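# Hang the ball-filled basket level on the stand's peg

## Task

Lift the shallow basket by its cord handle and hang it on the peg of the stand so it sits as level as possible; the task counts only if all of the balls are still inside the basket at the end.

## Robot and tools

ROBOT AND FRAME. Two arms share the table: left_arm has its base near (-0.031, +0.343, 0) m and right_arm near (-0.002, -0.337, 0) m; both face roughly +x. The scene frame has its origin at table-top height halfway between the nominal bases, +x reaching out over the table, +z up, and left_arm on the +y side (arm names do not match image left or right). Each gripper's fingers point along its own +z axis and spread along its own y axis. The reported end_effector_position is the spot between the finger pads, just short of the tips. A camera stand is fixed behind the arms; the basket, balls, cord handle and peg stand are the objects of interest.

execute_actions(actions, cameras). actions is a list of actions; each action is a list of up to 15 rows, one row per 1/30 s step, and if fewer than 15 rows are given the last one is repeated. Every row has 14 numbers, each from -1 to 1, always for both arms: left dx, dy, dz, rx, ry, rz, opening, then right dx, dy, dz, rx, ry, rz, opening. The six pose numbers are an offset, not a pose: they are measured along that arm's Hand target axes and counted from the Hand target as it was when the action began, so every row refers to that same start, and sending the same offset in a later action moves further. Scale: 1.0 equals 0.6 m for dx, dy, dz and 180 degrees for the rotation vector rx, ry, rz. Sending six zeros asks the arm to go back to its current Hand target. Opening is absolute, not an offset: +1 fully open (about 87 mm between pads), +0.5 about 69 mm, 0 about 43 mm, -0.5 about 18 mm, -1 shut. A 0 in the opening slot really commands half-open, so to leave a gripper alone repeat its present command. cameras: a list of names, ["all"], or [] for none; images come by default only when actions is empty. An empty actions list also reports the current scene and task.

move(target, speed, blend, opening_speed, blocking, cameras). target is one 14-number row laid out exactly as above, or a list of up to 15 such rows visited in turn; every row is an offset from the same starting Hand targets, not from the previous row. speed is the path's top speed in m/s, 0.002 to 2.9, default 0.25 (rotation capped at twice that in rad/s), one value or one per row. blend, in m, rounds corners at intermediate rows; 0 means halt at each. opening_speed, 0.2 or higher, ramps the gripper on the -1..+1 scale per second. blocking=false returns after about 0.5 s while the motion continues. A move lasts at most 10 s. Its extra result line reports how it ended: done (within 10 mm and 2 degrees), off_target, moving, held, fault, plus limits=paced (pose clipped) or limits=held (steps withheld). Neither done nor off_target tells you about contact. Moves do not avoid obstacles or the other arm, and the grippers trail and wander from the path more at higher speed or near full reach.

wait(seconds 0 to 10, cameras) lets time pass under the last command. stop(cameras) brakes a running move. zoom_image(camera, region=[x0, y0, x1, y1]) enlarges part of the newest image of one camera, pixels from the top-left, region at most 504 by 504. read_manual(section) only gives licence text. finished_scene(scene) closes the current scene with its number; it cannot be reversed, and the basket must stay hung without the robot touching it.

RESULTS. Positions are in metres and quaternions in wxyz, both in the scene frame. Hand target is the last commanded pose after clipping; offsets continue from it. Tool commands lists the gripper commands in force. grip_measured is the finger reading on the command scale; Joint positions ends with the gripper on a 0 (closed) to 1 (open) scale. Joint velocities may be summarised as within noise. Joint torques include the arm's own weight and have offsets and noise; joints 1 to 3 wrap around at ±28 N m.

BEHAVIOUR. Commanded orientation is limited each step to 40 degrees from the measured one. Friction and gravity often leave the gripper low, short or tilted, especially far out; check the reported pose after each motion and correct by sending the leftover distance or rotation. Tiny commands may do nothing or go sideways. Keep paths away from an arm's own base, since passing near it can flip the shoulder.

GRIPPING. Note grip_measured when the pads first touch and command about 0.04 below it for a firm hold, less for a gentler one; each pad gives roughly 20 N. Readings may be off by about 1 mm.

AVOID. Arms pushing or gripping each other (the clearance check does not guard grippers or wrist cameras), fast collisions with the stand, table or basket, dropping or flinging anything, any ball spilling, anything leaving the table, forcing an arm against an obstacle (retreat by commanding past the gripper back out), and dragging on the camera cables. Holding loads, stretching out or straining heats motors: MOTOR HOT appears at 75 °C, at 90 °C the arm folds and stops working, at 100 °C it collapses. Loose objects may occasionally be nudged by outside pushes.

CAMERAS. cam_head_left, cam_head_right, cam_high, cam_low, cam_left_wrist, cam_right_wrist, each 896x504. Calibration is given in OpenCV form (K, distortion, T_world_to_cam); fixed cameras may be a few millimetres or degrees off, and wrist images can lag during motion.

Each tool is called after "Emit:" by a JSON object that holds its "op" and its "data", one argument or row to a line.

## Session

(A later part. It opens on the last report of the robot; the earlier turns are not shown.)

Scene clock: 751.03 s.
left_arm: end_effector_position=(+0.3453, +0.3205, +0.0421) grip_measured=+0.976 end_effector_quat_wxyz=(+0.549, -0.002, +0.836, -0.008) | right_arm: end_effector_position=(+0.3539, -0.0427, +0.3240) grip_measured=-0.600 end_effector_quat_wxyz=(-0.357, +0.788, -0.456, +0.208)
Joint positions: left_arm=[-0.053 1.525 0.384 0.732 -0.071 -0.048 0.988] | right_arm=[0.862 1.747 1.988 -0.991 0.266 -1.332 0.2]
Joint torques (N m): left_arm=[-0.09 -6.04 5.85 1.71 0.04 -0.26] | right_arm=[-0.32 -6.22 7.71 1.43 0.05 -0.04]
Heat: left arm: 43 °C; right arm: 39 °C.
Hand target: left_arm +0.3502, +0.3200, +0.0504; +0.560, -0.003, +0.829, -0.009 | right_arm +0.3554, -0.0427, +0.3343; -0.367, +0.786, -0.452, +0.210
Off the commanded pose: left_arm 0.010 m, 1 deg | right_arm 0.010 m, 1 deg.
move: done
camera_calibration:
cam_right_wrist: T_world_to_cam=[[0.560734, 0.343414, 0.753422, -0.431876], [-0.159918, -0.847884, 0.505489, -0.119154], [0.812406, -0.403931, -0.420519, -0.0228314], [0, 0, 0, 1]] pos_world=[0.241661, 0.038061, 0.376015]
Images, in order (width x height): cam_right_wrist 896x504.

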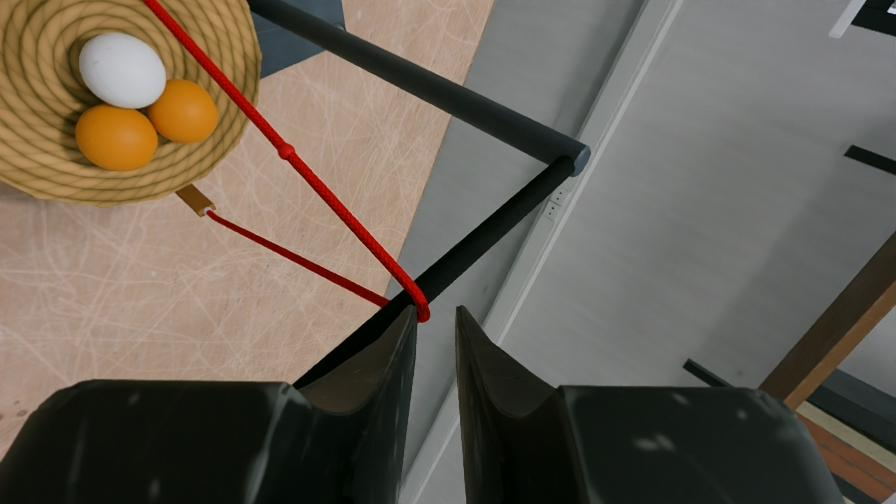

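Emit:
{"op": "move", "data": {
  "target": [
    [0,0,0,0,0,0,1.0,0,0.0,-0.03,0,0,0,-0.6],
    [0,0,0,0,0,0,1.0,0,0.0,-0.12,0,0,0,-0.6]
  ],
  "speed": [0.02,0.08],
  "blend": [0.005,0],
  "cameras": ["all"]
}}

Scene clock: 757.83 s.
left_arm: end_effector_position=(+0.3453, +0.3205, +0.0421) grip_measured=+0.976 end_effector_quat_wxyz=(+0.549, -0.002, +0.836, -0.008) | right_arm: end_effector_position=(+0.3136, -0.0645, +0.3630) grip_measured=-0.600 end_effector_quat_wxyz=(-0.347, +0.798, -0.448, +0.207)
Joint positions: left_arm=[-0.053 1.525 0.384 0.732 -0.071 -0.048 0.988] | right_arm=[0.915 1.698 2.131 -1.214 0.297 -1.313 0.2]
Joint torques (N m): left_arm=[-0.27 -5.98 5.9 1.75 0.07 -0.27] | right_arm=[0.58 -7.27 6.86 1.37 0.2 0.26]
Heat: left arm: 43 °C; right arm: 39 °C.
Hand target: left_arm +0.3502, +0.3200, +0.0504; +0.560, -0.003, +0.829, -0.009 | right_arm +0.3077, -0.0705, +0.3806; -0.367, +0.786, -0.452, +0.210
Off the commanded pose: left_arm 0.010 m, 1 deg | right_arm 0.019 m, 3 deg.
move: off_target (right_arm)
camera_calibration:
cam_right_wrist: T_world_to_cam=[[0.560871, 0.371827, 0.739708, -0.424451], [-0.14049, -0.837768, 0.527642, -0.177392], [0.815896, -0.399861, -0.417642, 0.0156626], [0, 0, 0, 1]] pos_world=[0.200362, 0.015472, 0.414111]

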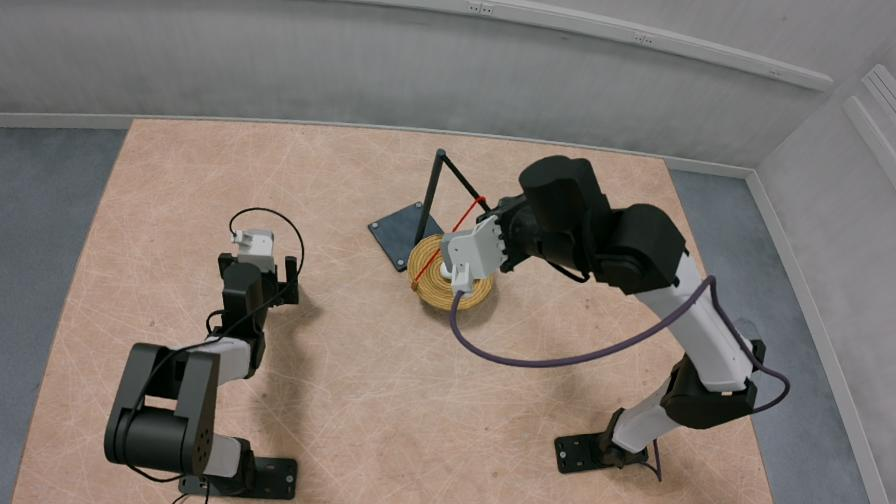

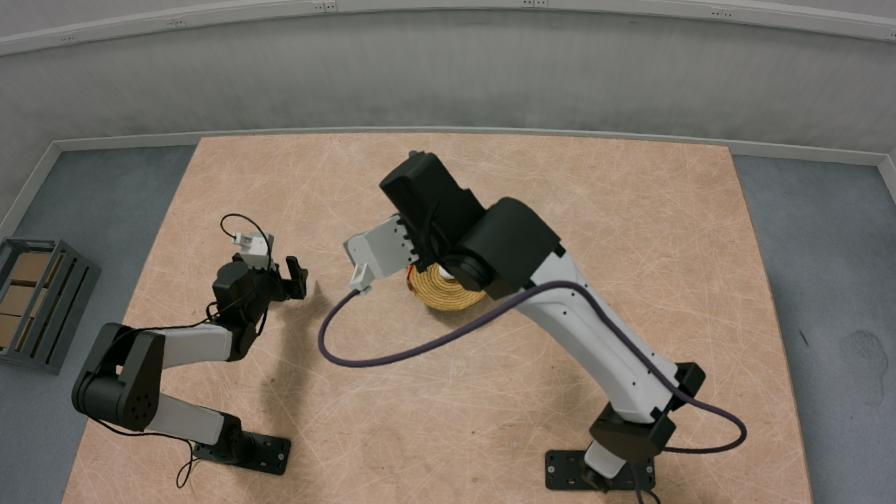

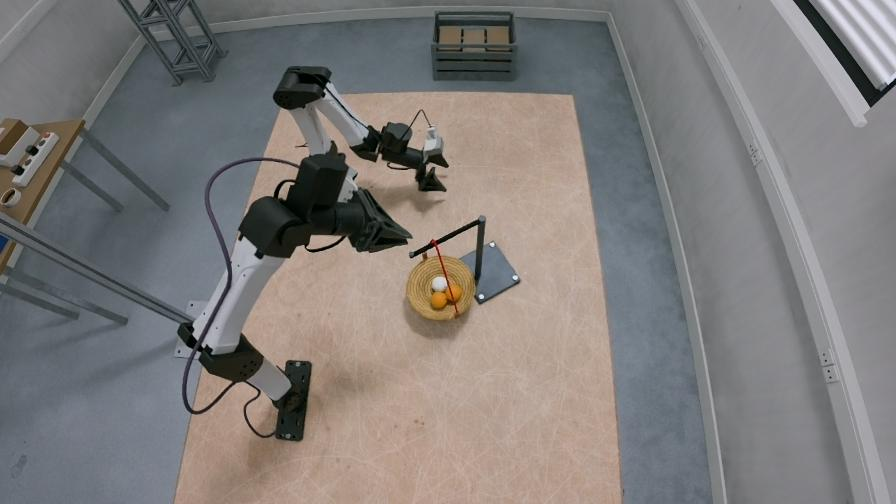

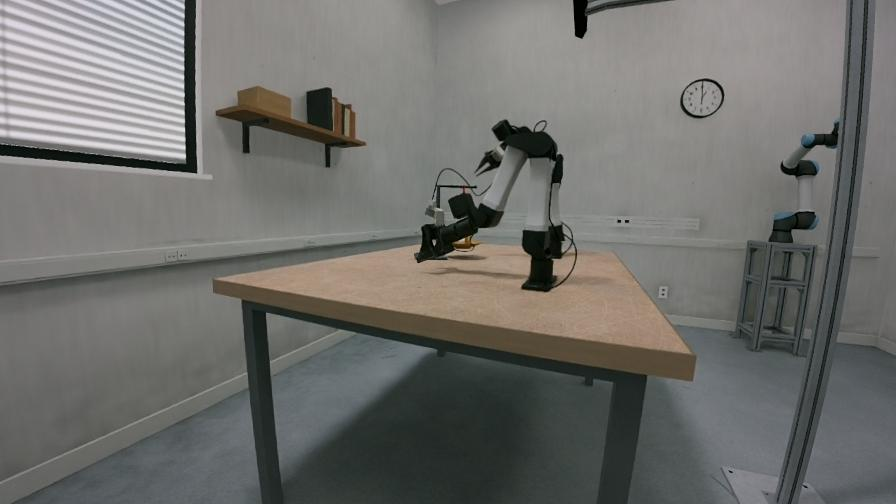

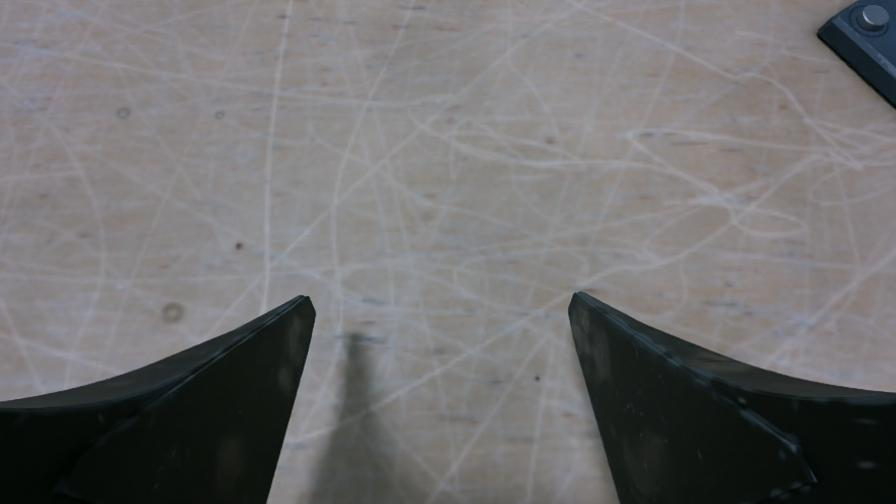

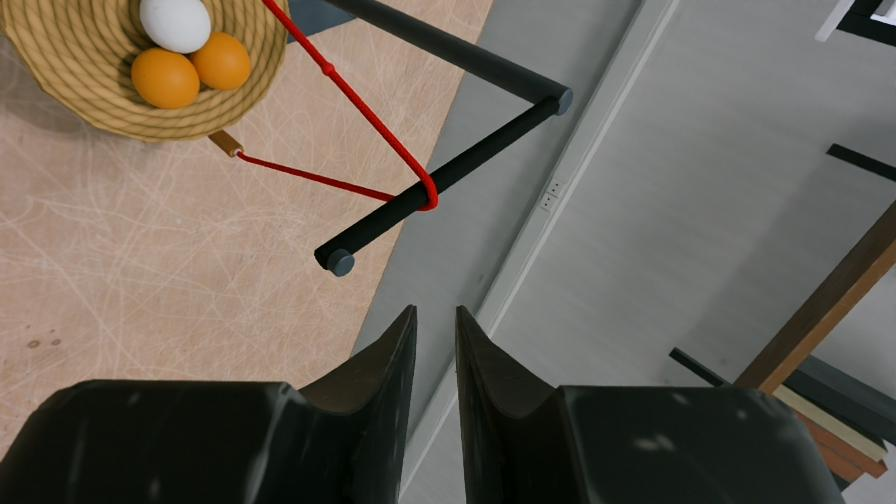

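Emit:
{"op": "move", "data": {
  "target": [
    [-0.06,-0.15,-0.06,0.127,0.039,-0.213,1.0,0,0,-0.1,0,0,0,-0.6],
    [-0.1253,-0.2867,-0.121,0.2542,0.0778,-0.4255,1.0,0.321,0.1183,-0.089,0,0,0,-0.6]
  ],
  "speed": 0.25,
  "blend": [0.03,0],
  "cameras": ["all"]
}}

Scene clock: 794.43 s.
left_arm: end_effector_position=(+0.3120, +0.1509, +0.1525) grip_measured=+0.976 end_effector_quat_wxyz=(+0.300, -0.296, +0.643, -0.640) | right_arm: end_effector_position=(+0.3322, -0.2803, +0.3569) grip_measured=-0.600 end_effector_quat_wxyz=(-0.360, +0.786, -0.459, +0.206)
Joint positions: left_arm=[-0.163 1.677 0.353 1.323 0.501 -1.563 0.988] | right_arm=[0.117 1.294 1.719 -1.18 -0.291 -1.826 0.2]
Joint torques (N m): left_arm=[-0.85 -4.98 3.22 1.81 0.01 -0.28] | right_arm=[-0.7 -3.64 4.19 1.49 -0.21 -0.06]
Heat: left arm: 44 °C; right arm: 41 °C.
Hand target: left_arm +0.3101, +0.1500, +0.1503; +0.300, -0.298, +0.641, -0.641 | right_arm +0.3298, -0.2805, +0.3604; -0.367, +0.786, -0.452, +0.210
Off the commanded pose: left_arm 0.003 m, 0 deg | right_arm 0.004 m, 1 deg.
move: done
camera_calibration:
cam_left_wrist: T_world_to_cam=[[-0.019327, 0.0174912, 0.99966, -0.152192], [-0.999808, 0.00288622, -0.0193803, 0.334587], [-0.00322423, -0.999843, 0.0174321, 0.291652], [0, 0, 0, 1]] pos_world=[0.332521, 0.293303, 0.153541]
cam_right_wrist: T_world_to_cam=[[0.563527, 0.334248, 0.755457, -0.367216], [-0.163069, -0.851487, 0.498376, -0.338251], [0.809843, -0.40404, -0.42533, -0.0848136], [0, 0, 0, 1]] pos_world=[0.220463, -0.199543, 0.409918]

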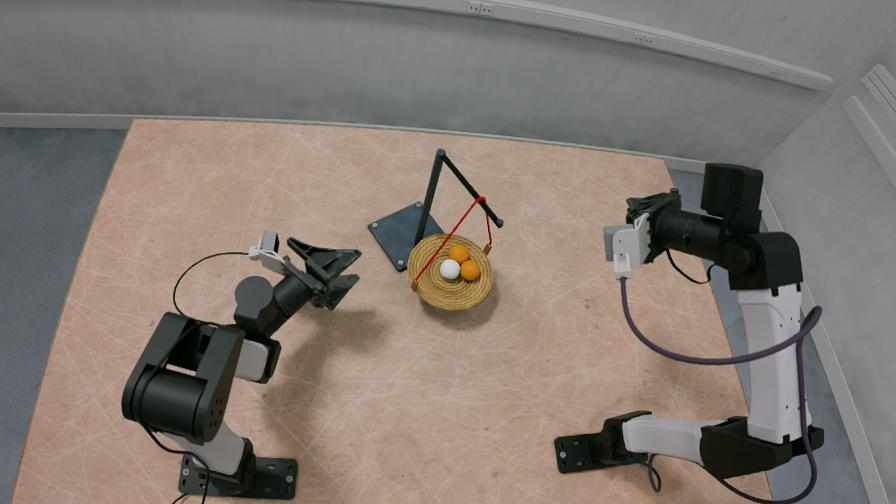

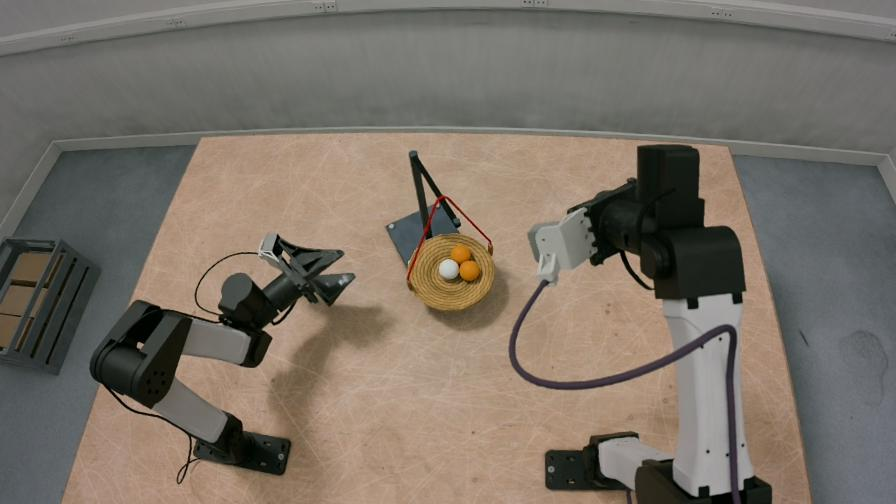

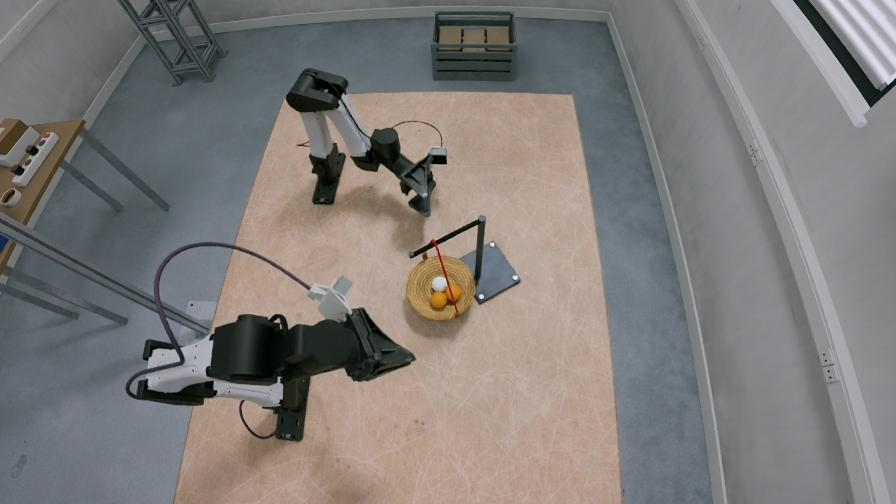

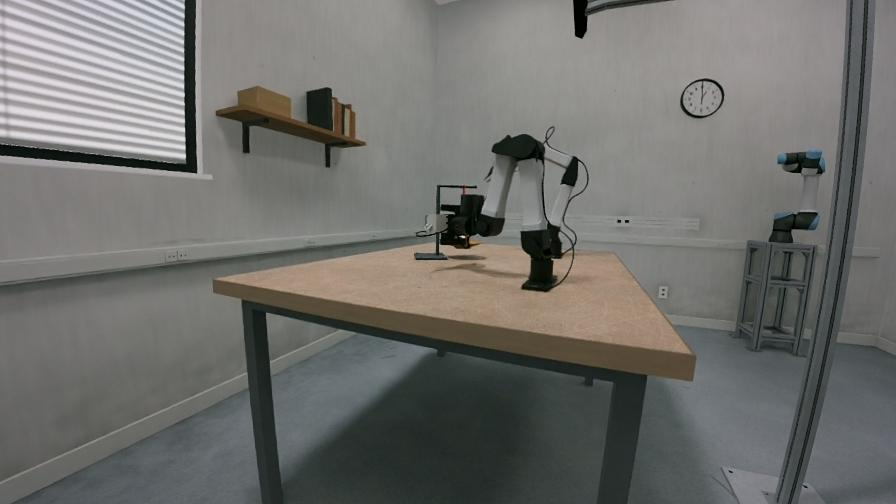

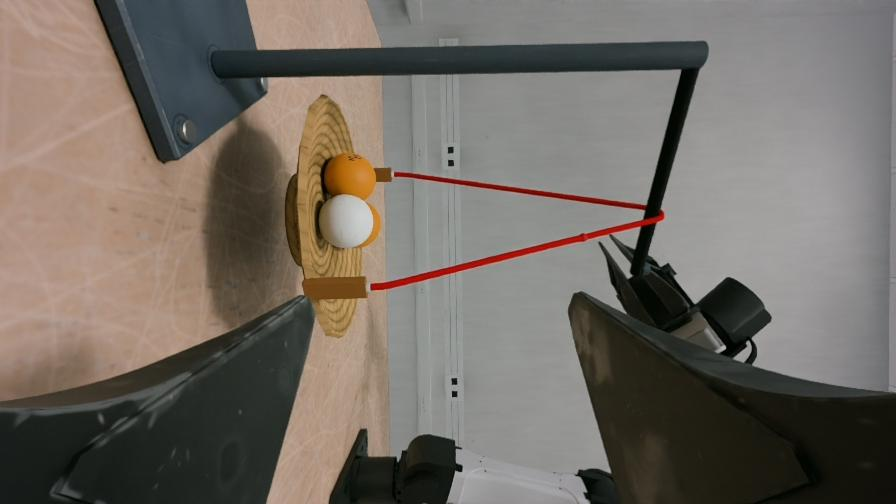

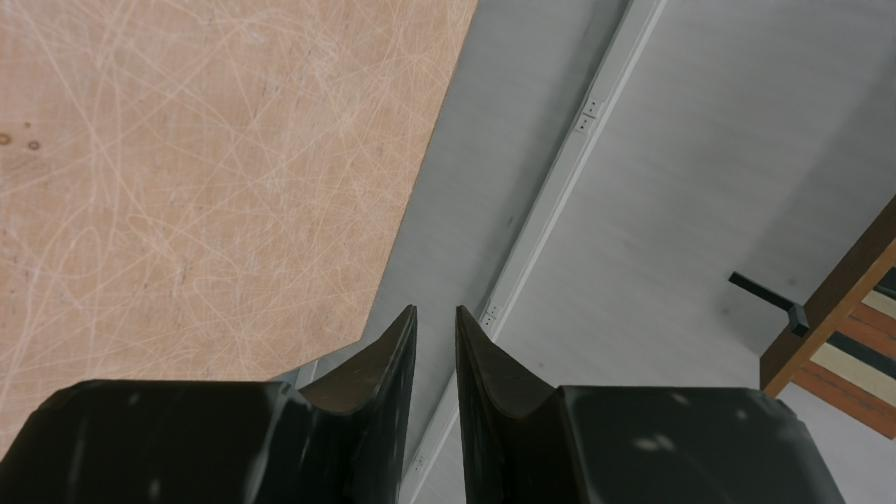

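Emit:
{"op": "zoom_image", "data": {
  "camera": "cam_head_left",
  "region": [390, 180, 520, 320]
}}

Emit:
{"op": "zoom_image", "data": {
  "camera": "cam_head_right",
  "region": [380, 180, 510, 320]
}}

Emit:
{"op": "zoom_image", "data": {
  "camera": "cam_left_wrist",
  "region": [270, 80, 420, 350]
}}

Scaled by 3.600 from the camera's 896x504 image, which has a finer 1280x720 frame.

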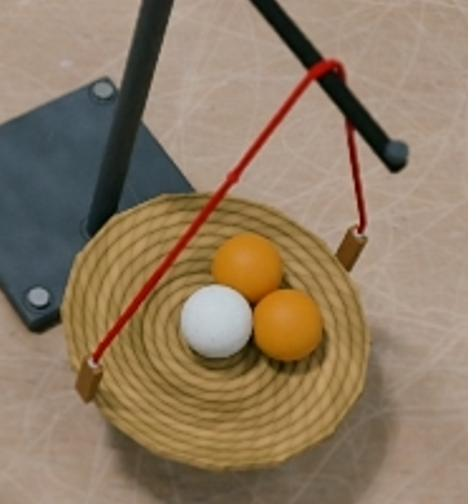

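Scaled by 3.600 from the camera's 896x504 image, which has a finer 1280x720 frame.

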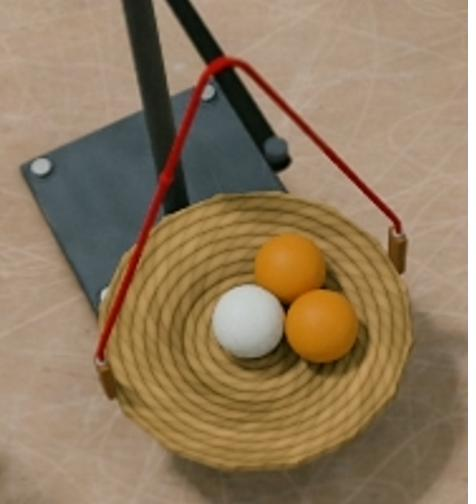

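Scaled by 1.867 from the camera's 896x504 image, which has a finer 1280x720 frame.

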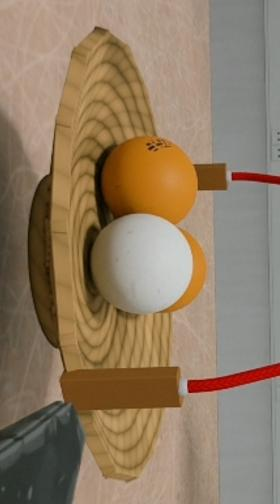

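Emit:
{"op": "zoom_image", "data": {
  "camera": "cam_left_wrist",
  "region": [540, 150, 720, 290]
}}

Emit:
{"op": "zoom_image", "data": {
  "camera": "cam_high",
  "region": [390, 210, 510, 330]
}}

Scaled by 2.800 from the camera's 896x504 image, which has a finer 1280x720 frame.

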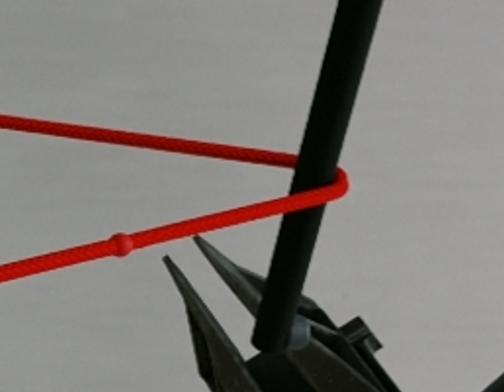

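Scaled by 4.200 from the camera's 896x504 image, which has a finer 1280x720 frame.

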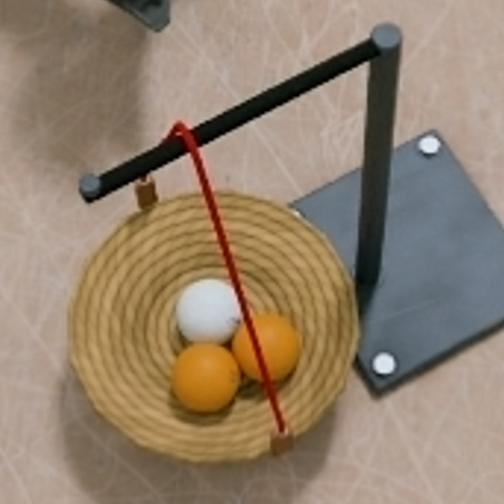

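Emit:
{"op": "finished_scene", "data": {
  "scene": 1
}}

The scene is finished: the task was done.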